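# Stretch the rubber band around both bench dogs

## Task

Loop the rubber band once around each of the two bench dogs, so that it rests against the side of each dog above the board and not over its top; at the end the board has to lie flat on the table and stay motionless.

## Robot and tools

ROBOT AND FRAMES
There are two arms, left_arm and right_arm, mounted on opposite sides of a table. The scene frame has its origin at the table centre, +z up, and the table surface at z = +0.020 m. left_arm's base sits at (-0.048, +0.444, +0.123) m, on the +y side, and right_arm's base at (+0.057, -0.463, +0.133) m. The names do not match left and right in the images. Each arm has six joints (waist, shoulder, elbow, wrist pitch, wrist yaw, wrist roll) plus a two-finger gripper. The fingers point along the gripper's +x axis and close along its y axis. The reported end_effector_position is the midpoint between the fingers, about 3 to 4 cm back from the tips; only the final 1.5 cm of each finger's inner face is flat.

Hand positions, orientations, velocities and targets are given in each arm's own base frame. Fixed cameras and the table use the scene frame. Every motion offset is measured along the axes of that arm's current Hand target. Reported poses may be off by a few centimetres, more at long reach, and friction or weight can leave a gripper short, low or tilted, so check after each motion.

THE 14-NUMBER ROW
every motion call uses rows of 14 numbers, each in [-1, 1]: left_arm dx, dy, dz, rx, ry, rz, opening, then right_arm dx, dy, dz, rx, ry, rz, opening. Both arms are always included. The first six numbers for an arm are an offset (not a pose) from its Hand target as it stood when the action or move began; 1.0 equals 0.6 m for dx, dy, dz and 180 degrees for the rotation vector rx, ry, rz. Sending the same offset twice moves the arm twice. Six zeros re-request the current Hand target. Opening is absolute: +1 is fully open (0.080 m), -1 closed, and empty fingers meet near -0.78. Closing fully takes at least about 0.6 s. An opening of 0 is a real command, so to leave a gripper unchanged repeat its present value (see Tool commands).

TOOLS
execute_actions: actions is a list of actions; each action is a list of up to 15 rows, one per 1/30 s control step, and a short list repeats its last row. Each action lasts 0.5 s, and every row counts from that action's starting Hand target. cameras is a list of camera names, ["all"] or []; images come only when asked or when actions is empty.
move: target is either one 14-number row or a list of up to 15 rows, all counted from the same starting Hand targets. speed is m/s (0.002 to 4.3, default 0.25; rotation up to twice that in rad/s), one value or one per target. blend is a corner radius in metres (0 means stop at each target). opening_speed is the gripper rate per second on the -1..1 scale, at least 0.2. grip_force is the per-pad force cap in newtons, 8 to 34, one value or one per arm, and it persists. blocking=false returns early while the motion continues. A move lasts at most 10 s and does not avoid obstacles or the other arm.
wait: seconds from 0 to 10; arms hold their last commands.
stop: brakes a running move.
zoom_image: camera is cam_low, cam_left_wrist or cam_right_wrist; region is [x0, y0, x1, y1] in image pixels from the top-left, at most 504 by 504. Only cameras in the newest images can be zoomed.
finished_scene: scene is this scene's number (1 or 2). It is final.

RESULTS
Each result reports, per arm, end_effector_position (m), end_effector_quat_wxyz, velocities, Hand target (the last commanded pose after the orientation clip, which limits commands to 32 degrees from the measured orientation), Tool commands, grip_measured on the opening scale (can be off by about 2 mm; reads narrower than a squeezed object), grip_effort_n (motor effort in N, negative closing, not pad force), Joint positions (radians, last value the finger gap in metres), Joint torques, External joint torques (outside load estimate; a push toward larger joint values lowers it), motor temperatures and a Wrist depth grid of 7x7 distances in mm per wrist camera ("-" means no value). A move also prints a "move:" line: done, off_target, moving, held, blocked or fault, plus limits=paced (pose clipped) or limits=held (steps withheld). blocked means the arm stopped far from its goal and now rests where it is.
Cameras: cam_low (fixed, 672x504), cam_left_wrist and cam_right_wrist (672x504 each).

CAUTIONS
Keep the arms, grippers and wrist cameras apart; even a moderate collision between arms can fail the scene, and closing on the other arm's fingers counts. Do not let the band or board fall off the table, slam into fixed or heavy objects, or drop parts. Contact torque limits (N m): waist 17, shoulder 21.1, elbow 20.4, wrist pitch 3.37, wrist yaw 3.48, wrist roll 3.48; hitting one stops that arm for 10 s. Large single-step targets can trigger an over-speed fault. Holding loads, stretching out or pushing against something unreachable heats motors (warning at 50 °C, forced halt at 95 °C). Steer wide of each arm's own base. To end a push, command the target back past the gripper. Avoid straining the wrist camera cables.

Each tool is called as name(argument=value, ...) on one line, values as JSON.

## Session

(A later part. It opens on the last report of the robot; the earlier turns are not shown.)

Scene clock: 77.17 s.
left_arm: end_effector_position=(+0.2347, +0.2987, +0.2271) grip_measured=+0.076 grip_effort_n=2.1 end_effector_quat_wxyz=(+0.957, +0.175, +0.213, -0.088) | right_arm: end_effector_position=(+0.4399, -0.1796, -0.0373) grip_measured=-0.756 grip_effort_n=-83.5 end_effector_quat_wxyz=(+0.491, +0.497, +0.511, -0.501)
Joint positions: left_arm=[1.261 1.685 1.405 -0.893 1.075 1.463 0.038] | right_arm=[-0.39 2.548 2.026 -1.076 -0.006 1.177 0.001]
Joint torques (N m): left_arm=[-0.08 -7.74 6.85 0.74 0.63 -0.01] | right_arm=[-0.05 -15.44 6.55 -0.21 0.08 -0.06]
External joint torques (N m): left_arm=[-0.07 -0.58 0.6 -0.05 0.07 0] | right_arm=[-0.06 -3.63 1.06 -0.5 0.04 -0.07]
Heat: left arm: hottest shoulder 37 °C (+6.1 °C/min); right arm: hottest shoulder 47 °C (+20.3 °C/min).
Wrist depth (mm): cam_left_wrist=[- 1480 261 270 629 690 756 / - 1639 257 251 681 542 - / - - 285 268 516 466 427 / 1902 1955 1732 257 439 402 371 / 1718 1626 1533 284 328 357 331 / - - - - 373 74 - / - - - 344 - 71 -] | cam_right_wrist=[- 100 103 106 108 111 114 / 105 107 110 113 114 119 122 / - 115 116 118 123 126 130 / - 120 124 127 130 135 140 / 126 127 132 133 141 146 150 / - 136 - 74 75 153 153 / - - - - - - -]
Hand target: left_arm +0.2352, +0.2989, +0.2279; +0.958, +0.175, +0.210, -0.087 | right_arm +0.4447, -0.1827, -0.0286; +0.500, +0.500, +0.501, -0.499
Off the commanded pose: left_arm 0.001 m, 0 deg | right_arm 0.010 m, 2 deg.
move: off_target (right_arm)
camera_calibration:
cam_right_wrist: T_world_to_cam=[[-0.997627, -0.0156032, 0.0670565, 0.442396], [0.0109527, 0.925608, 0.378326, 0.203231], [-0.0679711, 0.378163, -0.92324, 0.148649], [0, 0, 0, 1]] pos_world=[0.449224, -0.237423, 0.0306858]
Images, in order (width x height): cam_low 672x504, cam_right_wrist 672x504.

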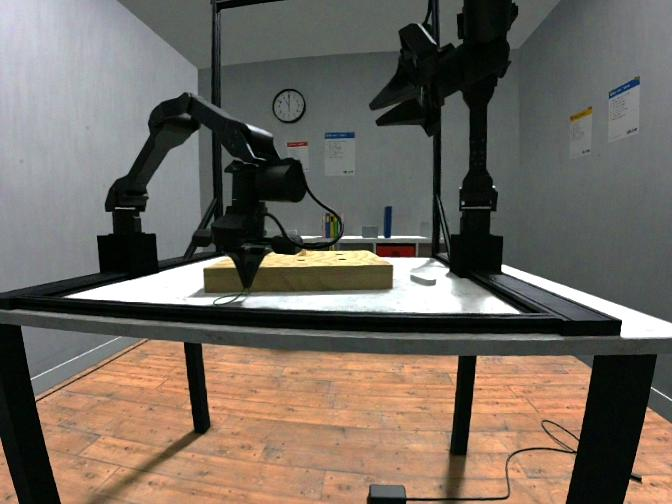

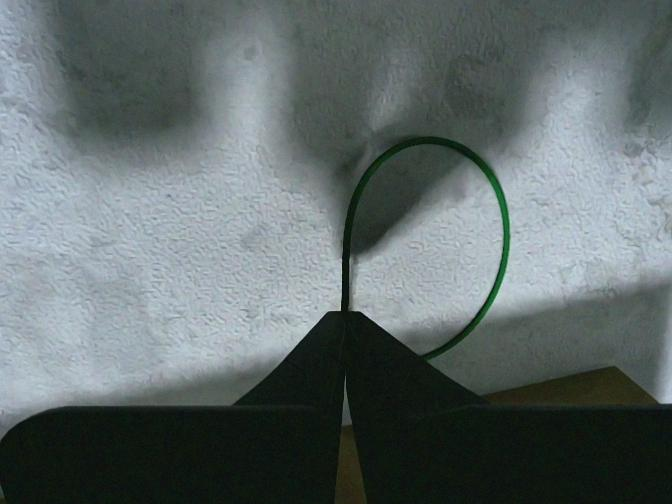

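move(target=[0,0,0,0,0,0,0.076,-0.2,0,0,0,0,0,-1], speed=0.12, cameras=["all"])

zoom_image(camera="cam_low", region=[190, 180, 330, 285])

Scene clock: 80.97 s.
left_arm: end_effector_position=(+0.2347, +0.2987, +0.2271) grip_measured=+0.076 grip_effort_n=2.1 end_effector_quat_wxyz=(+0.957, +0.175, +0.213, -0.088) | right_arm: end_effector_position=(+0.4422, -0.1805, +0.0822) grip_measured=-0.756 grip_effort_n=-83.5 end_effector_quat_wxyz=(+0.503, +0.502, +0.499, -0.496)
Joint positions: left_arm=[1.261 1.685 1.405 -0.893 1.075 1.463 0.038] | right_arm=[-0.39 2.464 2.348 -1.447 -0.006 1.177 0.001]
Joint torques (N m): left_arm=[0.09 -7.79 6.69 0.71 0.63 -0.04] | right_arm=[-0.07 -15.47 6.9 -0.14 0.06 -0.08]
External joint torques (N m): left_arm=[0.05 -0.7 0.5 -0.06 0.09 -0.02] | right_arm=[-0.08 -3.85 1.24 -0.48 0.02 -0.08]
Heat: left arm: hottest shoulder 37 °C (+5.0 °C/min); right arm: hottest shoulder 48 °C (+21.0 °C/min).
Wrist depth (mm): cam_left_wrist=[- 195 164 252 1732 761 - / 1469 - 169 264 662 559 564 / 1602 2131 196 272 497 467 425 / 2089 1902 1821 249 441 400 371 / 1791 1678 1522 438 - 355 331 / - - - 390 376 74 - / - - - 362 346 71 -] | cam_right_wrist=[204 207 211 214 217 222 225 / 214 219 223 228 232 234 240 / 228 231 236 241 245 254 256 / 244 247 251 257 259 266 274 / 256 255 257 242 226 230 294 / 221 219 - 74 75 240 318 / - - - - - - -]
Hand target: left_arm +0.2352, +0.2989, +0.2279; +0.958, +0.175, +0.210, -0.087 | right_arm +0.4447, -0.1829, +0.0912; +0.500, +0.500, +0.501, -0.499
Off the commanded pose: left_arm 0.001 m, 0 deg | right_arm 0.010 m, 1 deg.
joint sent to its limit (right arm) — joint 3 (elbow), upper limit, where the elbow is as straight as it goes. The joint targets still meet the commanded pose.
move: off_target (right_arm)
camera_calibration:
cam_right_wrist: T_world_to_cam=[[-0.999293, -0.0149593, 0.0344797, 0.440206], [-0.00129946, 0.930583, 0.366079, 0.166212], [-0.0375625, 0.365776, -0.929945, 0.244355], [0, 0, 0, 1]] pos_world=[0.44929, -0.237468, 0.151212]

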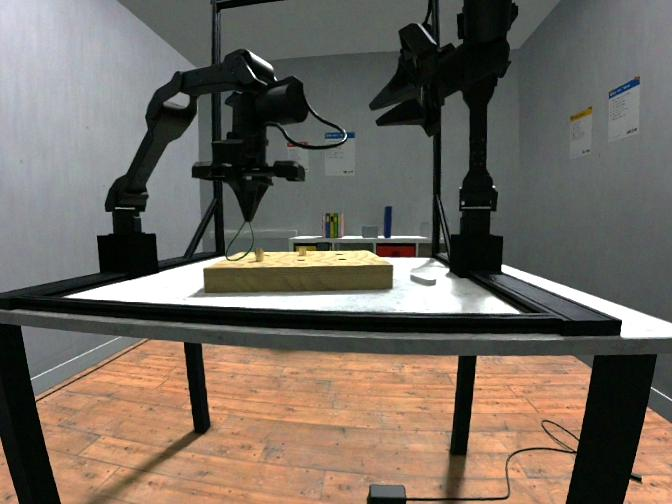

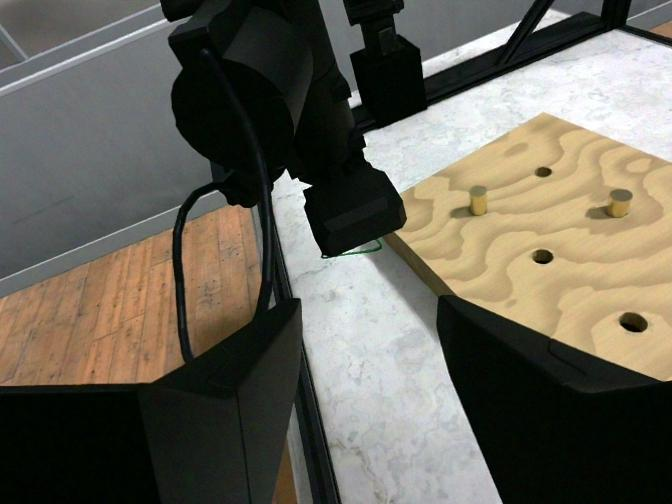

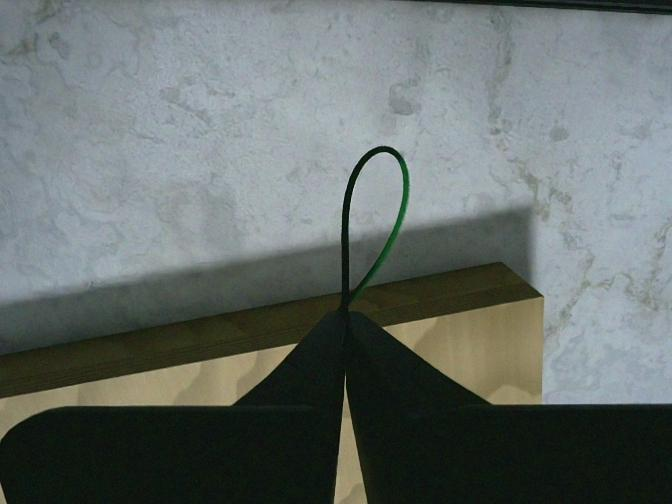

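Scaled by 3.600 from the camera's 672x504 image, which has a finer 960x720 frame.

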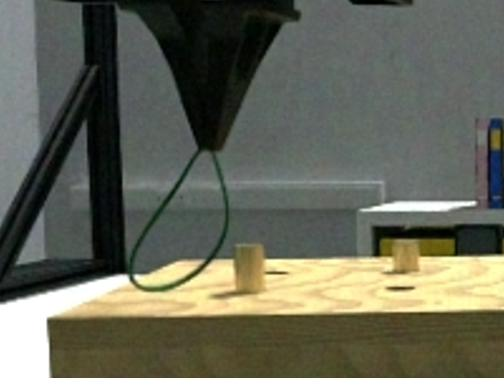

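move(target=[[0,0,0,0,0,0,0.076,-0.05,-0.075,-0.35,-0.5,0,0,-1],[0,0,0,0,0,0,0.076,0.0,-0.08,-0.417,-0.4497,-0.2596,-0.2596,-1]], speed=0.3, blend=[0.03,0], cameras=["all"])

zoom_image(camera="cam_low", region=[190, 180, 330, 285])

Scene clock: 121.00 s.
left_arm: end_effector_position=(+0.2347, +0.2987, +0.2271) grip_measured=+0.076 grip_effort_n=2.1 end_effector_quat_wxyz=(+0.957, +0.175, +0.213, -0.088) | right_arm: end_effector_position=(+0.3987, +0.0691, +0.0965) grip_measured=-0.756 grip_effort_n=-83.5 end_effector_quat_wxyz=(+0.668, -0.345, +0.583, -0.308)
Joint positions: left_arm=[1.261 1.685 1.405 -0.893 1.075 1.463 0.038] | right_arm=[0.468 2.345 1.912 -1.554 0.902 0.613 0.001]
Joint torques (N m): left_arm=[-0.01 -7.79 6.79 0.7 0.64 -0.02] | right_arm=[0.15 -11.03 3.51 -0.88 0.67 0.26]
External joint torques (N m): left_arm=[-0.01 -0.66 0.55 -0.08 0.09 0] | right_arm=[0.16 -0.76 -1.47 -0.61 0.2 0.22]
Motor temperatures (°C): left_arm=[24 39 31 27 30 24] | right_arm=[22 57 32 24 26 30]
Heat: left arm: hottest shoulder 39 °C (+3.0 °C/min); right arm: hottest shoulder 57 °C (+13.0 °C/min). Fold the right arm in close to its base, or ease its load, before you think long.
Wrist depth (mm): cam_left_wrist=[- 1555 1590 648 668 361 344 / 1440 1511 1718 750 668 525 - / 1746 1955 1991 687 509 463 425 / 2049 1902 1691 553 442 399 371 / 1837 1626 1590 462 - 354 331 / - - - 393 - 74 - / - - - 364 - 71 -] | cam_right_wrist=[159 182 229 390 2557 1405 - / 163 187 237 406 2501 1413 - / 167 193 250 450 2557 1602 - / 171 198 232 452 3501 - 3205 / 175 207 256 481 3034 - 2395 / 176 210 - 74 - - - / - - - - - - -]
Hand target: left_arm +0.2352, +0.2989, +0.2279; +0.958, +0.175, +0.210, -0.087 | right_arm +0.3963, +0.0673, +0.0917; +0.613, -0.354, +0.612, -0.352
Off the commanded pose: left_arm 0.001 m, 0 deg | right_arm 0.006 m, 9 deg.
MOTOR HOT: joint 2 (shoulder) of the right arm reports 57 °C; the controller stops that arm at 95 °C. To cool a motor, set the load down, stop pushing, or move to a pose that needs little force.
joint sent to its limit (right arm) — joint 4 (wrist pitch), lower limit. The joint targets are off in orientation, not in position.
move: off_target (right_arm)
camera_calibration:
cam_right_wrist: T_world_to_cam=[[-0.00406234, -0.534955, 0.844871, -0.0392317], [-0.970725, 0.205018, 0.125146, 0.388419], [-0.240161, -0.819628, -0.520127, 0.28784], [0, 0, 0, 1]] pos_world=[0.446016, 0.135302, 0.13425]

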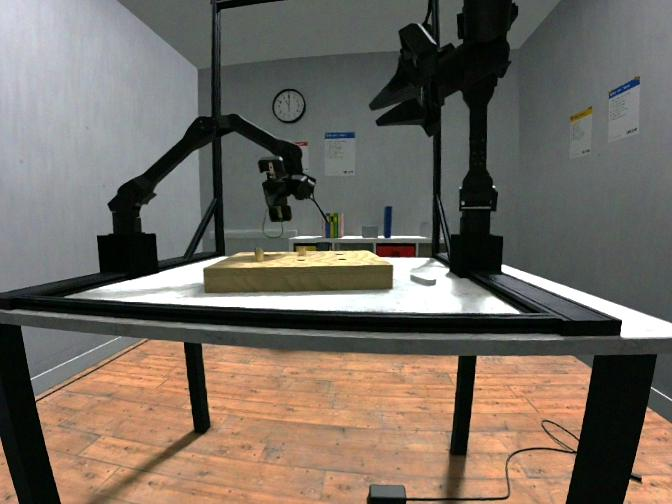

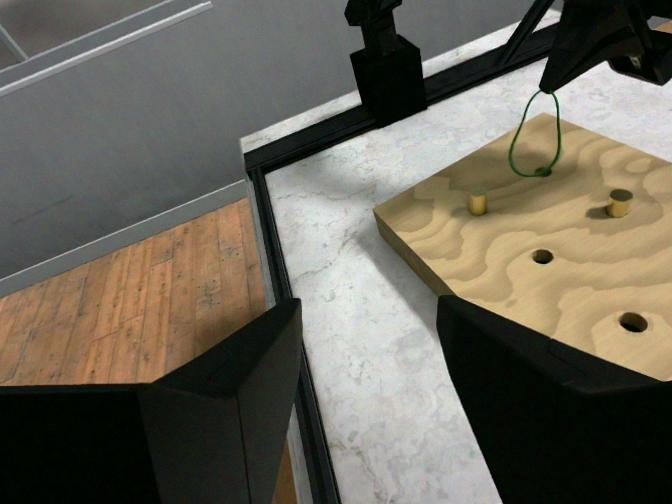

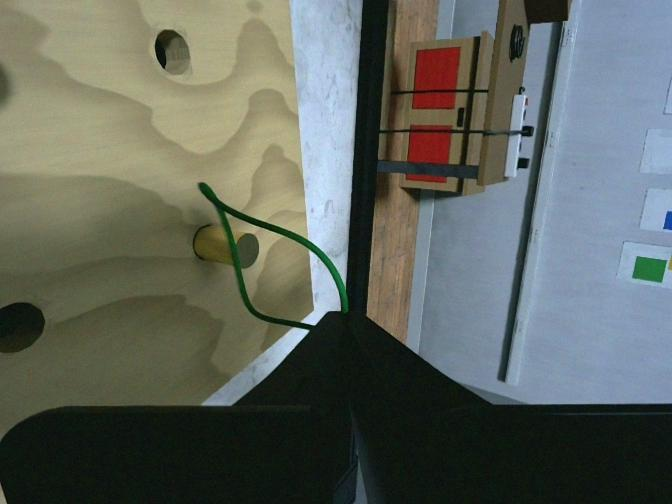

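Scaled by 3.600 from the camera's 672x504 image, which has a finer 960x720 frame.

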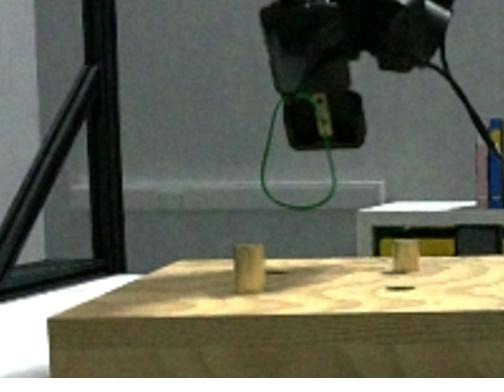

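move(target=[0,0,0,0,0,0,0.076,-0.018,-0.025,0.126,0,0,0.333,-1], speed=0.3, cameras=["all"])

zoom_image(camera="cam_low", region=[210, 180, 350, 285])

Scene clock: 140.37 s.
left_arm: end_effector_position=(+0.2347, +0.2987, +0.2271) grip_measured=+0.076 grip_effort_n=2.1 end_effector_quat_wxyz=(+0.957, +0.175, +0.213, -0.088) | right_arm: end_effector_position=(+0.4672, +0.0667, +0.1121) grip_measured=-0.756 grip_effort_n=-83.5 end_effector_quat_wxyz=(+0.724, +0.003, +0.690, -0.002)
Joint positions: left_arm=[1.261 1.685 1.405 -0.893 1.075 1.463 0.038] | right_arm=[0.144 2.396 2.345 -1.473 0.006 0.151 0.001]
Joint torques (N m): left_arm=[0.01 -7.68 6.75 0.71 0.65 -0.04] | right_arm=[0.09 -12.1 7.17 0.53 -0.09 -0.1]
External joint torques (N m): left_arm=[0.02 -0.53 0.48 -0.08 0.09 -0.03] | right_arm=[0.3 -0.79 1.48 0.1 -0.11 -0.1]
Motor temperatures (°C): left_arm=[24 39 31 27 30 24] | right_arm=[22 55 31 24 27 30]
Heat: left arm: hottest shoulder 39 °C (+2.0 °C/min); right arm: hottest shoulder 55 °C (+7.1 °C/min). Fold the right arm in close to its base, or ease its load, before you think long.
Wrist depth (mm): cam_left_wrist=[- 1480 1691 694 650 254 258 / - - 1602 798 764 616 300 / 1718 2029 1886 - 493 469 418 / 2243 1902 1746 - 441 400 372 / 1761 1732 1533 - - 356 331 / - - - - 375 74 - / - - - 369 345 71 -] | cam_right_wrist=[192 193 196 198 199 200 204 / 245 203 206 208 210 212 217 / 264 216 218 219 224 225 229 / 278 231 231 235 237 239 245 / 302 291 245 244 251 254 266 / 313 315 - 74 75 271 279 / - - - - - - -]
Hand target: left_arm +0.2352, +0.2989, +0.2279; +0.958, +0.175, +0.210, -0.087 | right_arm +0.4719, +0.0692, +0.1101; +0.707, -0.001, +0.707, +0.001
Off the commanded pose: left_arm 0.001 m, 0 deg | right_arm 0.006 m, 3 deg.
MOTOR HOT: still on. Joint 2 (shoulder) of the right arm reports 55 °C.
joint sent to its limit (right arm) — joint 3 (elbow), upper limit, where the elbow is as straight as it goes. The joint targets are off in orientation, not in position.
move: off_target (right_arm)
camera_calibration:
cam_right_wrist: T_world_to_cam=[[0.00131517, -0.999033, 0.0439575, 0.0648794], [-0.947601, 0.0127974, 0.3192, 0.433779], [-0.319454, -0.0420739, -0.946667, 0.343396], [0, 0, 0, 1]] pos_world=[0.520664, 0.0737135, 0.183768]

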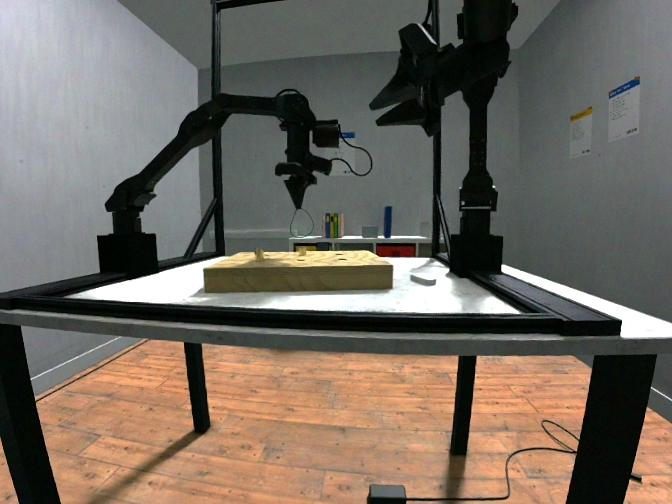

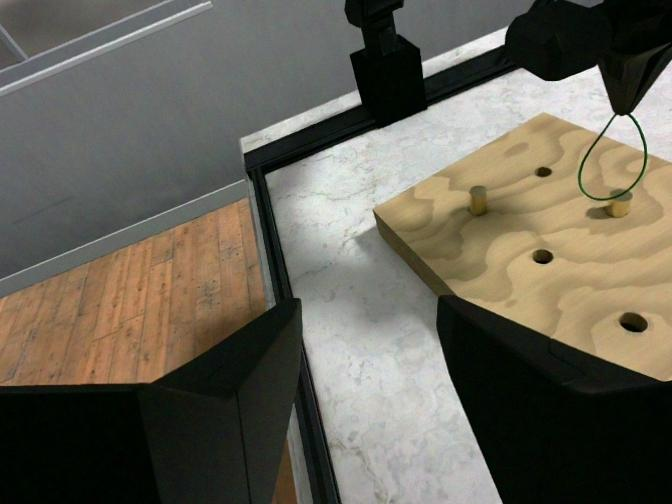

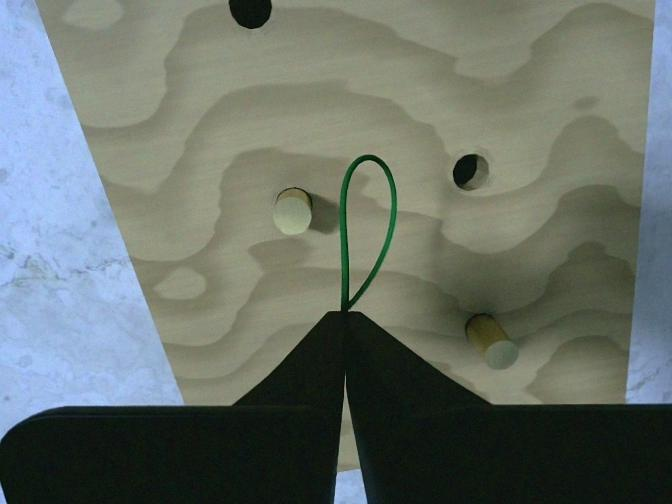

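Scaled by 3.600 from the camera's 672x504 image, which has a finer 960x720 frame.

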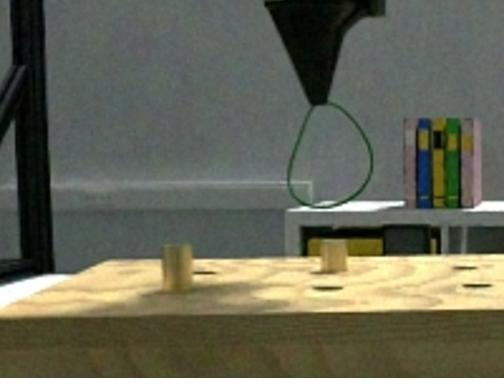

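move(target=[0,0,0,0,0,0,0.076,0.062,0.0,-0.004,0,0,0,-1], speed=0.15, cameras=["all"])

zoom_image(camera="cam_low", region=[210, 180, 350, 285])

zoom_image(camera="cam_left_wrist", region=[450, 90, 672, 256])

Scene clock: 151.47 s.
left_arm: end_effector_position=(+0.2347, +0.2987, +0.2271) grip_measured=+0.076 grip_effort_n=2.1 end_effector_quat_wxyz=(+0.957, +0.175, +0.213, -0.088) | right_arm: end_effector_position=(+0.4703, +0.0671, +0.0807) grip_measured=-0.756 grip_effort_n=-83.5 end_effector_quat_wxyz=(+0.712, +0.001, +0.702, -0.004)
Joint positions: left_arm=[1.261 1.685 1.405 -0.893 1.075 1.463 0.038] | right_arm=[0.144 2.437 2.294 -1.415 0.006 0.151 0.001]
Joint torques (N m): left_arm=[-0.08 -7.81 6.82 0.73 0.62 -0.05] | right_arm=[0.35 -12.43 4.45 0.42 -0.12 -0.09]
External joint torques (N m): left_arm=[-0.07 -0.66 0.57 -0.05 0.06 -0.04] | right_arm=[0.32 -0.97 -1.21 0.07 -0.13 -0.09]
Heat: left arm: hottest shoulder 39 °C (+1.0 °C/min); right arm: hottest shoulder 54 °C (+3.0 °C/min). Fold the right arm in close to its base, or ease its load, before you think long.
Wrist depth (mm): cam_left_wrist=[- - - 676 662 294 262 / - 1652 - 694 674 284 297 / - 1821 2131 - 510 472 422 / 1869 1821 1806 - 439 402 369 / 1791 1639 1544 - - 357 331 / - - - - - 74 - / - - - 365 - 71 -] | cam_right_wrist=[162 163 165 166 169 170 171 / 172 173 174 177 179 180 183 / 182 184 186 186 190 195 195 / 248 196 199 201 204 207 209 / 265 212 211 211 219 221 226 / 280 279 - 74 75 234 242 / - - - - - - -]
Hand target: left_arm +0.2352, +0.2989, +0.2279; +0.958, +0.175, +0.210, -0.087 | right_arm +0.4695, +0.0692, +0.0727; +0.707, -0.001, +0.707, +0.001
Off the commanded pose: left_arm 0.001 m, 0 deg | right_arm 0.008 m, 1 deg.
MOTOR HOT: still on. Joint 2 (shoulder) of the right arm reports 54 °C.
move: done
camera_calibration:
cam_right_wrist: T_world_to_cam=[[0.00290273, -0.998809, 0.0486954, 0.0655924], [-0.936326, 0.0143834, 0.350838, 0.438756], [-0.35112, -0.0466131, -0.935169, 0.328876], [0, 0, 0, 1]] pos_world=[0.526103, 0.0745335, 0.150429]

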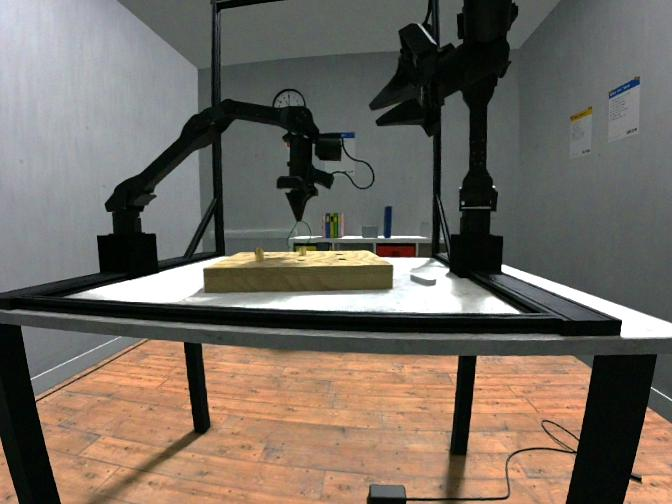

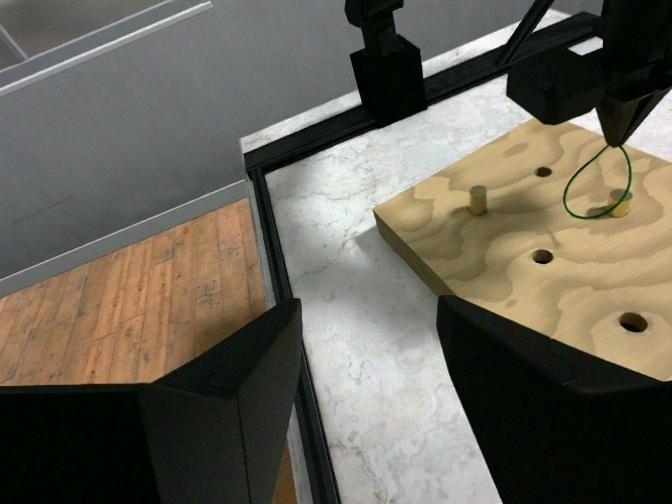

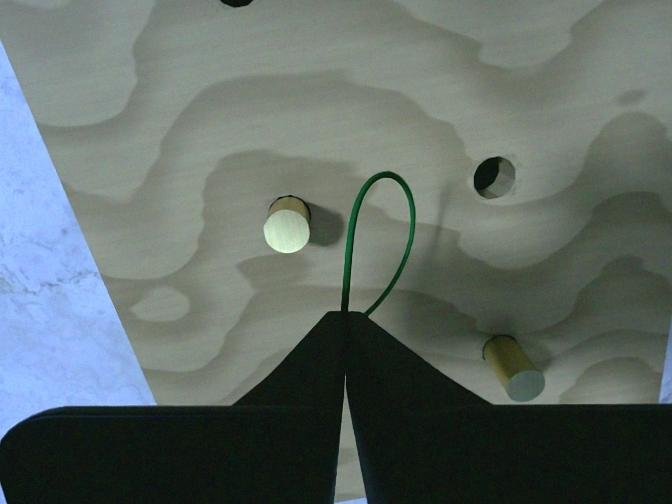

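Scaled by 3.600 from the camera's 672x504 image, which has a finer 960x720 frame.

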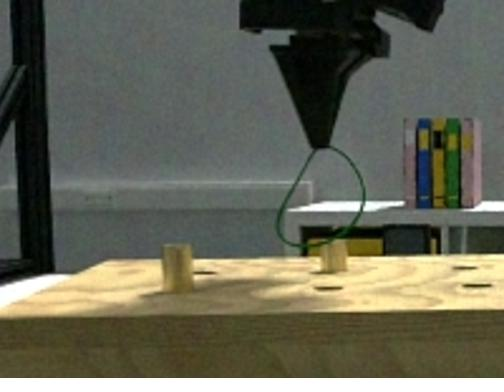

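Scaled by 2.270 from the camera's 672x504 image, which has a finer 960x720 frame.

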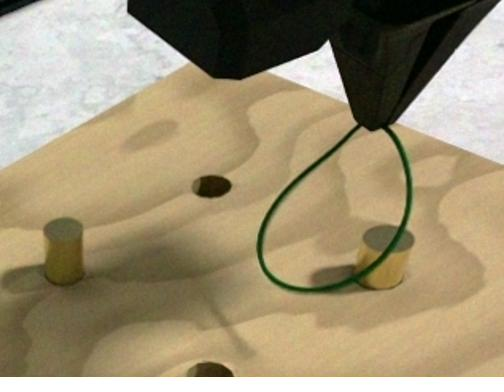

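move(target=[[0,0,0,0,0,0,0.076,0.015,-0.008,0.022,0,0,0,-1],[0,0,0,0,0,0,0.076,0.015,0.075,0.022,0,0,0,-1]], speed=0.12, cameras=["all"])

zoom_image(camera="cam_low", region=[210, 180, 350, 285])

zoom_image(camera="cam_left_wrist", region=[450, 90, 672, 256])

Scene clock: 158.00 s.
left_arm: end_effector_position=(+0.2347, +0.2987, +0.2271) grip_measured=+0.076 grip_effort_n=2.1 end_effector_quat_wxyz=(+0.957, +0.175, +0.213, -0.088) | right_arm: end_effector_position=(+0.4779, +0.1125, +0.0675) grip_measured=-0.756 grip_effort_n=-83.5 end_effector_quat_wxyz=(+0.722, -0.002, +0.692, +0.005)
Joint positions: left_arm=[1.261 1.685 1.405 -0.893 1.075 1.463 0.038] | right_arm=[0.233 2.494 2.345 -1.379 0.005 0.223 0.001]
Joint torques (N m): left_arm=[-0.05 -7.79 6.64 0.71 0.62 -0.02] | right_arm=[-0.02 -12.28 7.24 0.5 -0.03 0.17]
External joint torques (N m): left_arm=[-0.01 -0.66 0.4 -0.07 0.06 -0.01] | right_arm=[0.05 -0.46 1.51 0.1 -0.04 0.17]
Heat: left arm: hottest shoulder 39 °C (+1.0 °C/min); right arm: hottest shoulder 54 °C (+1.0 °C/min). Fold the right arm in close to its base, or ease its load, before you think long.
Wrist depth (mm): cam_left_wrist=[- 1291 - 674 842 735 290 / 1691 1393 1555 753 696 542 275 / - - 1902 - 503 467 420 / 1705 1902 1665 565 448 401 372 / 1746 1665 1511 505 387 358 330 / - - - - - 74 - / - - - - - 71 -] | cam_right_wrist=[195 153 154 158 157 159 160 / 206 161 162 164 165 167 169 / 219 175 173 173 175 179 180 / 231 230 183 183 186 190 192 / 247 249 193 193 200 203 206 / 259 263 - 74 75 215 216 / - - - - - - -]
Hand target: left_arm +0.2352, +0.2989, +0.2279; +0.958, +0.175, +0.210, -0.087 | right_arm +0.4826, +0.1142, +0.0638; +0.707, -0.001, +0.707, +0.001
Off the commanded pose: left_arm 0.001 m, 0 deg | right_arm 0.006 m, 3 deg.
MOTOR HOT: still on. Joint 2 (shoulder) of the right arm reports 54 °C.
joint sent to its limit (right arm) — joint 3 (elbow), upper limit, where the elbow is as straight as it goes. The joint targets are off in orientation, not in position.
move: off_target (right_arm)
camera_calibration:
cam_right_wrist: T_world_to_cam=[[0.0184346, -0.999026, 0.0400906, 0.104726], [-0.945983, -0.00444639, 0.324184, 0.458447], [-0.32369, -0.0439012, -0.945144, 0.308718], [0, 0, 0, 1]] pos_world=[0.531682, 0.120216, 0.138963]

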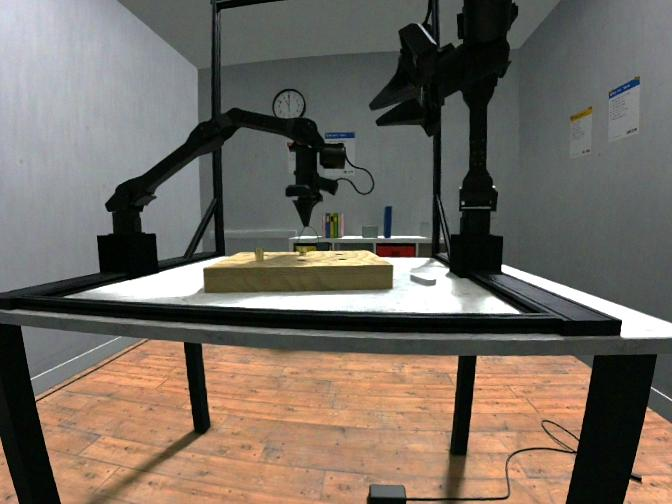

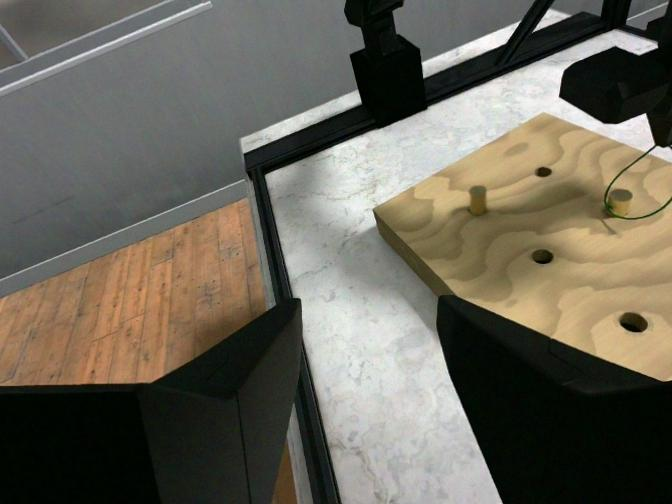

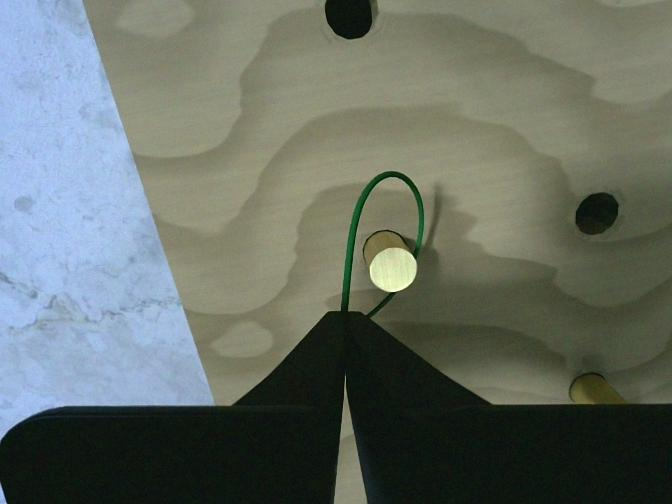

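Scaled by 3.600 from the camera's 672x504 image, which has a finer 960x720 frame.

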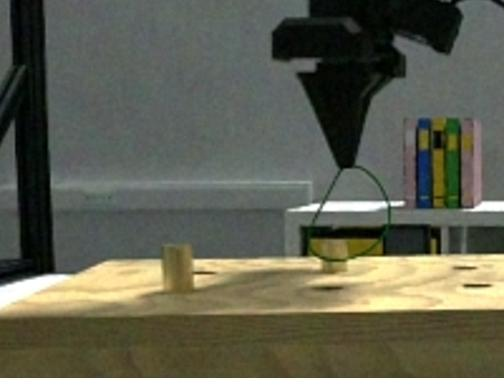

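Scaled by 2.270 from the camera's 672x504 image, which has a finer 960x720 frame.

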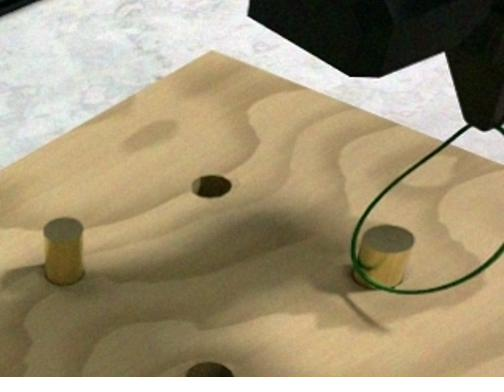

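move(target=[[0,0,0,0,0,0,0.076,0.035,0.06,-0.008,0,0,0,-1],[0,0,0,0,0,0,0.076,0.1,0.07,-0.008,0,0,0,-1]], speed=0.12, cameras=["all"])

zoom_image(camera="cam_low", region=[210, 180, 350, 285])

zoom_image(camera="cam_left_wrist", region=[450, 90, 672, 256])

Scene clock: 163.40 s.
left_arm: end_effector_position=(+0.2347, +0.2987, +0.2271) grip_measured=+0.076 grip_effort_n=2.1 end_effector_quat_wxyz=(+0.957, +0.175, +0.213, -0.088) | right_arm: end_effector_position=(+0.4760, +0.1545, +0.0084) grip_measured=-0.756 grip_effort_n=-83.5 end_effector_quat_wxyz=(+0.706, -0.004, +0.708, +0.002)
Joint positions: left_arm=[1.261 1.685 1.405 -0.893 1.075 1.463 0.038] | right_arm=[0.314 2.62 2.346 -1.3 0.002 0.306 0.001]
Joint torques (N m): left_arm=[0.02 -7.64 6.75 0.73 0.65 -0.03] | right_arm=[0.25 -13.29 6.33 0.36 -0.01 0.19]
External joint torques (N m): left_arm=[0.01 -0.52 0.5 -0.06 0.1 -0.02] | right_arm=[0.25 -0.99 0.63 0.02 -0.03 0.19]
Motor temperatures (°C): left_arm=[24 39 31 27 30 24] | right_arm=[22 55 32 24 26 30]
Heat: left arm: hottest shoulder 39 °C (+1.0 °C/min); right arm: hottest shoulder 55 °C (+1.0 °C/min). Fold the right arm in close to its base, or ease its load, before you think long.
Wrist depth (mm): cam_left_wrist=[1171 1639 - - - 701 701 / - - - 715 668 525 327 / 1678 2049 1821 - 503 468 418 / 2174 1886 1776 - 444 398 371 / 1791 1652 - 452 - 355 330 / - - - 415 - 74 - / - - - - - 71 -] | cam_right_wrist=[140 139 98 98 99 101 102 / 146 149 103 105 106 108 109 / 157 159 110 112 113 114 118 / 170 170 119 121 122 124 125 / 181 183 179 126 131 128 132 / 193 193 - 74 75 143 146 / - - - - - - -]
Hand target: left_arm +0.2352, +0.2989, +0.2279; +0.958, +0.175, +0.210, -0.087 | right_arm +0.4777, +0.1562, +0.0039; +0.707, -0.001, +0.707, +0.001
Off the commanded pose: left_arm 0.001 m, 0 deg | right_arm 0.005 m, 0 deg.
MOTOR HOT: still on. Joint 2 (shoulder) of the right arm reports 55 °C.
move: done
camera_calibration:
cam_right_wrist: T_world_to_cam=[[0.019251, -0.998726, 0.0466481, 0.148475], [-0.930852, -0.000875922, 0.365396, 0.467818], [-0.364889, -0.0504567, -0.929683, 0.274475], [0, 0, 0, 1]] pos_world=[0.532764, 0.162545, 0.0773098]

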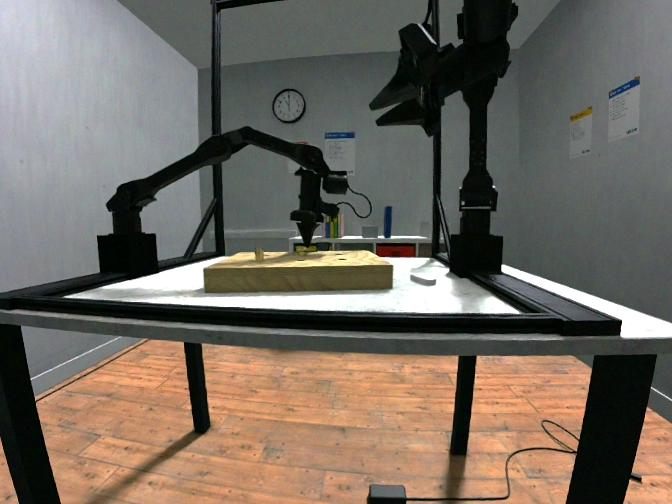

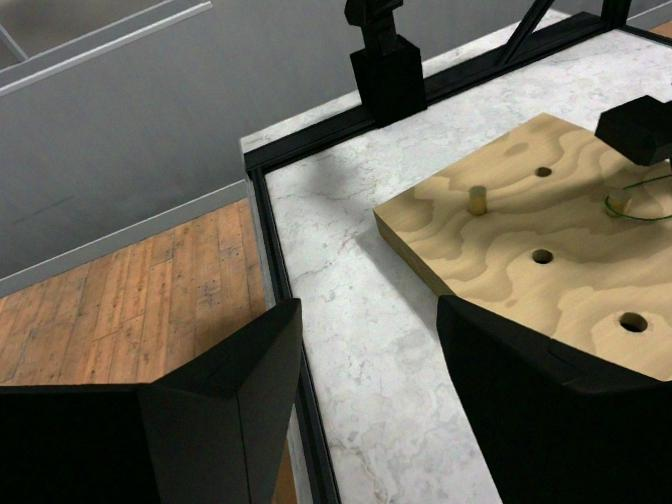

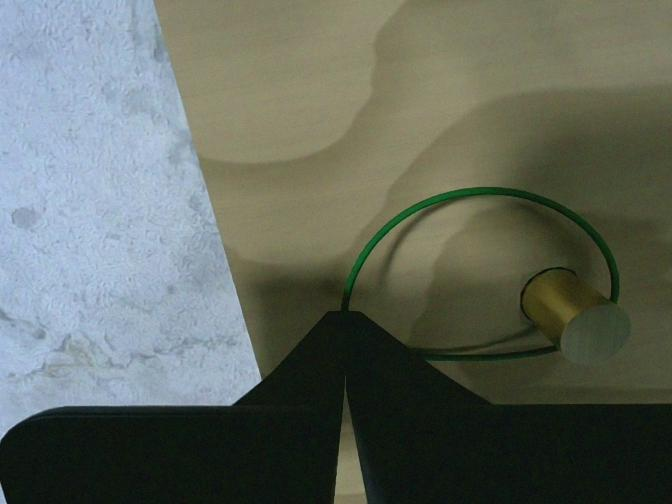

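Scaled by 3.600 from the camera's 672x504 image, which has a finer 960x720 frame.

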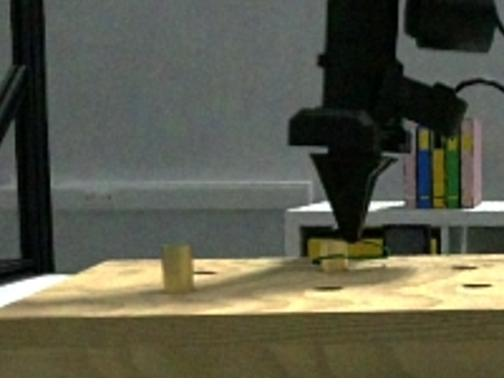

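Scaled by 2.270 from the camera's 672x504 image, which has a finer 960x720 frame.

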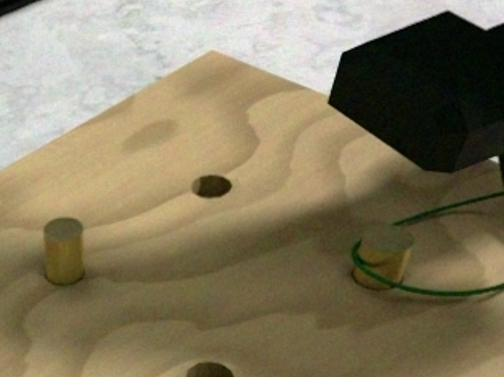

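move(target=[[0,0,0,0,0,0,0.076,0.026,-0.015,0,0,0,0,-1],[0,0,0,0,0,0,0.076,0.026,-0.015,0,0,0,0,-0.6]], speed=0.08, cameras=["all"])

zoom_image(camera="cam_low", region=[250, 210, 350, 285])

move(target=[0,0,0,0,0,0,0.076,-0.12,0,0,0,0,0,-0.6], speed=0.1, cameras=["all"])

zoom_image(camera="cam_left_wrist", region=[450, 90, 672, 256])

Scene clock: 169.93 s.
left_arm: end_effector_position=(+0.2347, +0.2987, +0.2271) grip_measured=+0.076 grip_effort_n=2.1 end_effector_quat_wxyz=(+0.957, +0.175, +0.213, -0.088) | right_arm: end_effector_position=(+0.4793, +0.1494, -0.0064) grip_measured=-0.603 grip_effort_n=17.0 end_effector_quat_wxyz=(+0.710, +0.002, +0.704, +0.001)
Joint positions: left_arm=[1.261 1.685 1.405 -0.893 1.075 1.463 0.038] | right_arm=[0.302 2.62 2.287 -1.229 -0.001 0.304 0.008]
Joint torques (N m): left_arm=[0.01 -7.75 6.71 0.71 0.62 -0.03] | right_arm=[-0.32 -14.33 3.98 0.38 0.03 -0.08]
External joint torques (N m): left_arm=[-0.03 -0.63 0.48 -0.07 0.07 -0.02] | right_arm=[-0.41 -2.03 -1.72 0.02 0.02 -0.08]
Motor temperatures (°C): left_arm=[24 39 31 27 30 24] | right_arm=[22 56 31 24 26 30]
Heat: left arm: hottest shoulder 39 °C (+1.1 °C/min); right arm: hottest shoulder 56 °C (-1.1 °C/min). Fold the right arm in close to its base, or ease its load, before you think long.
Wrist depth (mm): cam_left_wrist=[1490 - - 692 750 849 1761 / - - - - 708 559 331 / - 1776 1776 - 518 465 390 / 2029 1886 1791 - 450 401 371 / 1806 1614 1567 416 385 359 330 / - - - 416 - 74 - / - - - 350 - 71 -] | cam_right_wrist=[- 86 85 87 87 89 90 / 135 90 90 92 93 94 95 / 144 99 97 98 98 100 102 / 154 153 104 104 106 109 109 / 165 168 110 110 113 114 115 / 175 176 - 98 - 122 96 / - - - 132 - - -]
Hand target: left_arm +0.2352, +0.2989, +0.2279; +0.958, +0.175, +0.210, -0.087 | right_arm +0.4777, +0.1472, -0.0116; +0.707, -0.001, +0.707, +0.001
Off the commanded pose: left_arm 0.001 m, 0 deg | right_arm 0.006 m, 1 deg.
MOTOR HOT: still on. Joint 2 (shoulder) of the right arm reports 56 °C.
move: done
camera_calibration:
cam_right_wrist: T_world_to_cam=[[0.00773017, -0.999158, 0.0403005, 0.149589], [-0.934514, 0.00712322, 0.355855, 0.476878], [-0.355843, -0.0404122, -0.933672, 0.25582], [0, 0, 0, 1]] pos_world=[0.535524, 0.156404, 0.063124]

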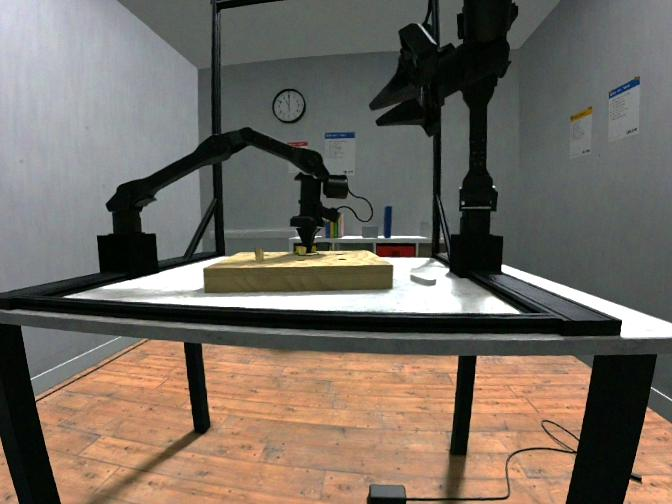

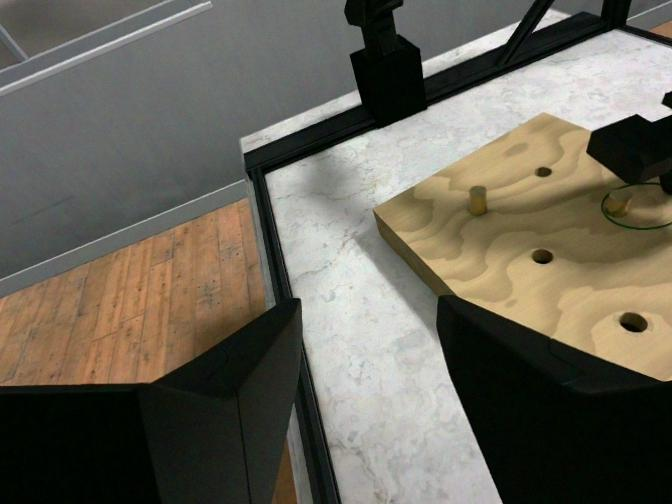

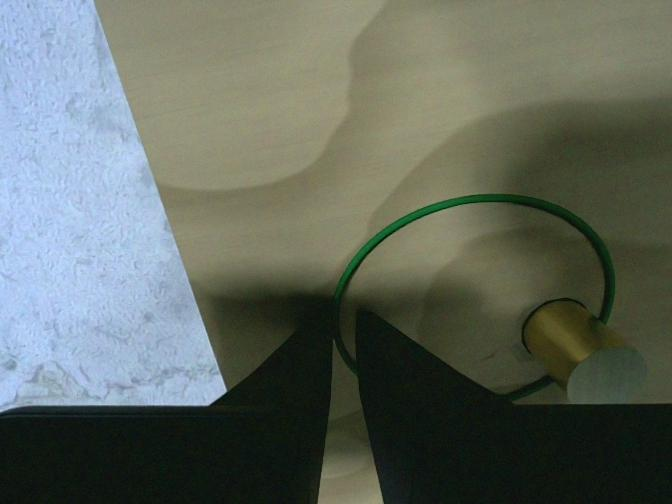

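Scaled by 5.040 from the camera's 672x504 image, which has a finer 960x720 frame.

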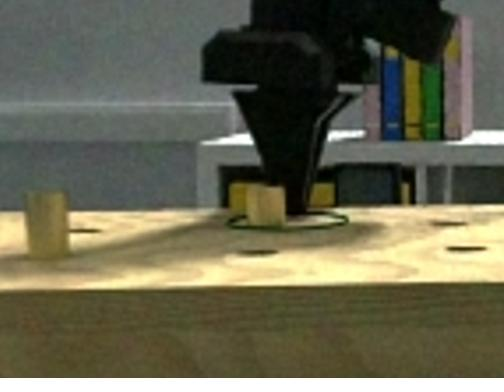

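Scene clock: 171.33 s.
left_arm: end_effector_position=(+0.2347, +0.2987, +0.2271) grip_measured=+0.076 grip_effort_n=2.1 end_effector_quat_wxyz=(+0.957, +0.175, +0.213, -0.088) | right_arm: end_effector_position=(+0.4736, +0.1476, +0.0513) grip_measured=-0.603 grip_effort_n=16.5 end_effector_quat_wxyz=(+0.719, +0.005, +0.695, +0.003)
Joint positions: left_arm=[1.261 1.685 1.405 -0.893 1.075 1.463 0.038] | right_arm=[0.302 2.531 2.348 -1.352 -0.001 0.304 0.008]
Joint torques (N m): left_arm=[0.01 -7.71 6.79 0.7 0.65 -0.03] | right_arm=[-0.34 -15.86 6.8 -0.07 -0.02 -0.12]
External joint torques (N m): left_arm=[0.01 -0.53 0.51 -0.09 0.09 -0.02] | right_arm=[-0.36 -4.09 1.17 -0.46 -0.03 -0.12]
Motor temperatures (°C): left_arm=[24 40 31 27 30 24] | right_arm=[22 57 32 24 26 30]
Heat: left arm: hottest shoulder 40 °C (+2.2 °C/min); right arm: hottest shoulder 57 °C (+0.0 °C/min). Fold the right arm in close to its base, or ease its load, before you think long.
Wrist depth (mm): cam_left_wrist=[- - 1791 629 634 670 713 / - - 1626 - 715 544 292 / - - 1973 - 499 468 428 / 2267 1937 1837 - 439 401 371 / 1776 1678 1544 461 - 356 331 / - - - 404 - 74 - / - - - - - 71 -] | cam_right_wrist=[178 181 139 140 142 142 144 / 192 193 146 148 149 151 152 / 202 202 157 156 158 160 162 / 214 218 169 167 168 167 173 / 229 230 229 174 180 183 186 / 241 243 - - - 194 197 / - - - - - - -]
Hand target: left_arm +0.2352, +0.2989, +0.2279; +0.958, +0.175, +0.210, -0.087 | right_arm +0.4777, +0.1473, +0.0603; +0.707, -0.001, +0.707, +0.001
Off the commanded pose: left_arm 0.001 m, 0 deg | right_arm 0.010 m, 2 deg.
MOTOR HOT: still on. Joint 2 (shoulder) of the right arm reports 57 °C.
joint sent to its limit (right arm) — joint 3 (elbow), upper limit, where the elbow is as straight as it goes. The joint targets are off in orientation, not in position.
move: off_target (right_arm)
camera_calibration:
cam_right_wrist: T_world_to_cam=[[0.00681876, -0.999452, 0.0323955, 0.146423], [-0.943466, 0.0043063, 0.331441, 0.456854], [-0.331399, -0.0328241, -0.942919, 0.29538], [0, 0, 0, 1]] pos_world=[0.527916, 0.154071, 0.122356]

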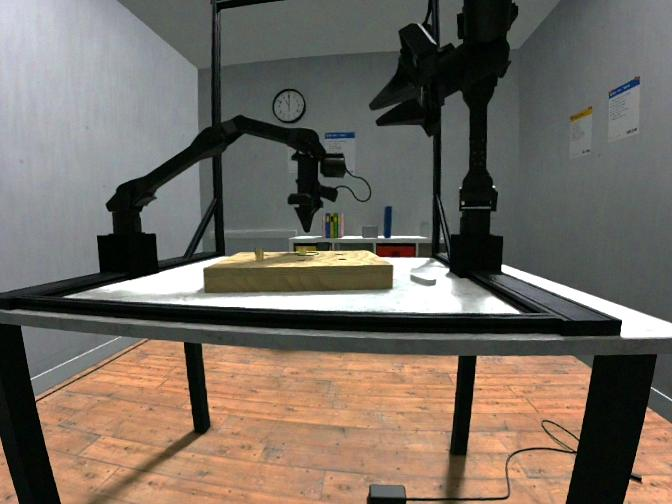

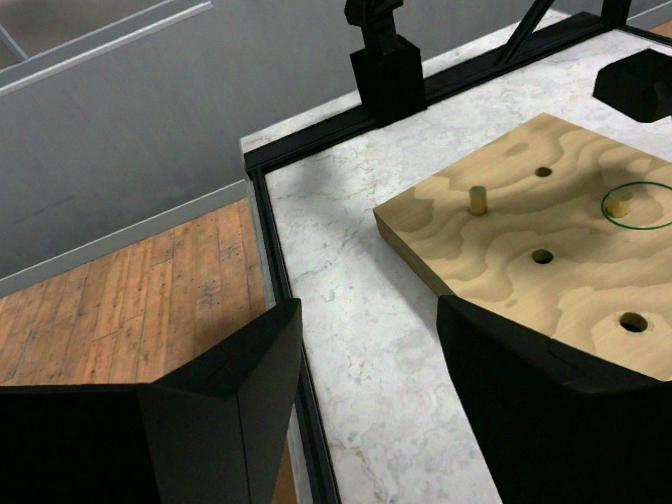

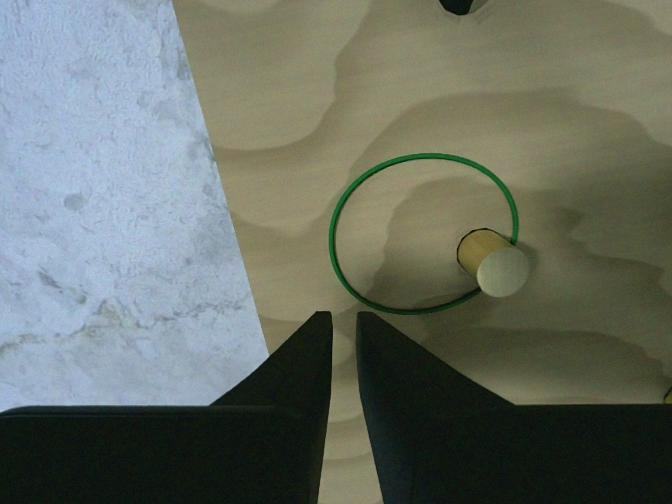

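Scaled by 2.270 from the camera's 672x504 image, which has a finer 960x720 frame.

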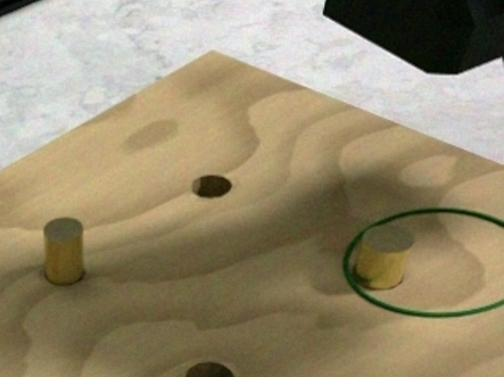

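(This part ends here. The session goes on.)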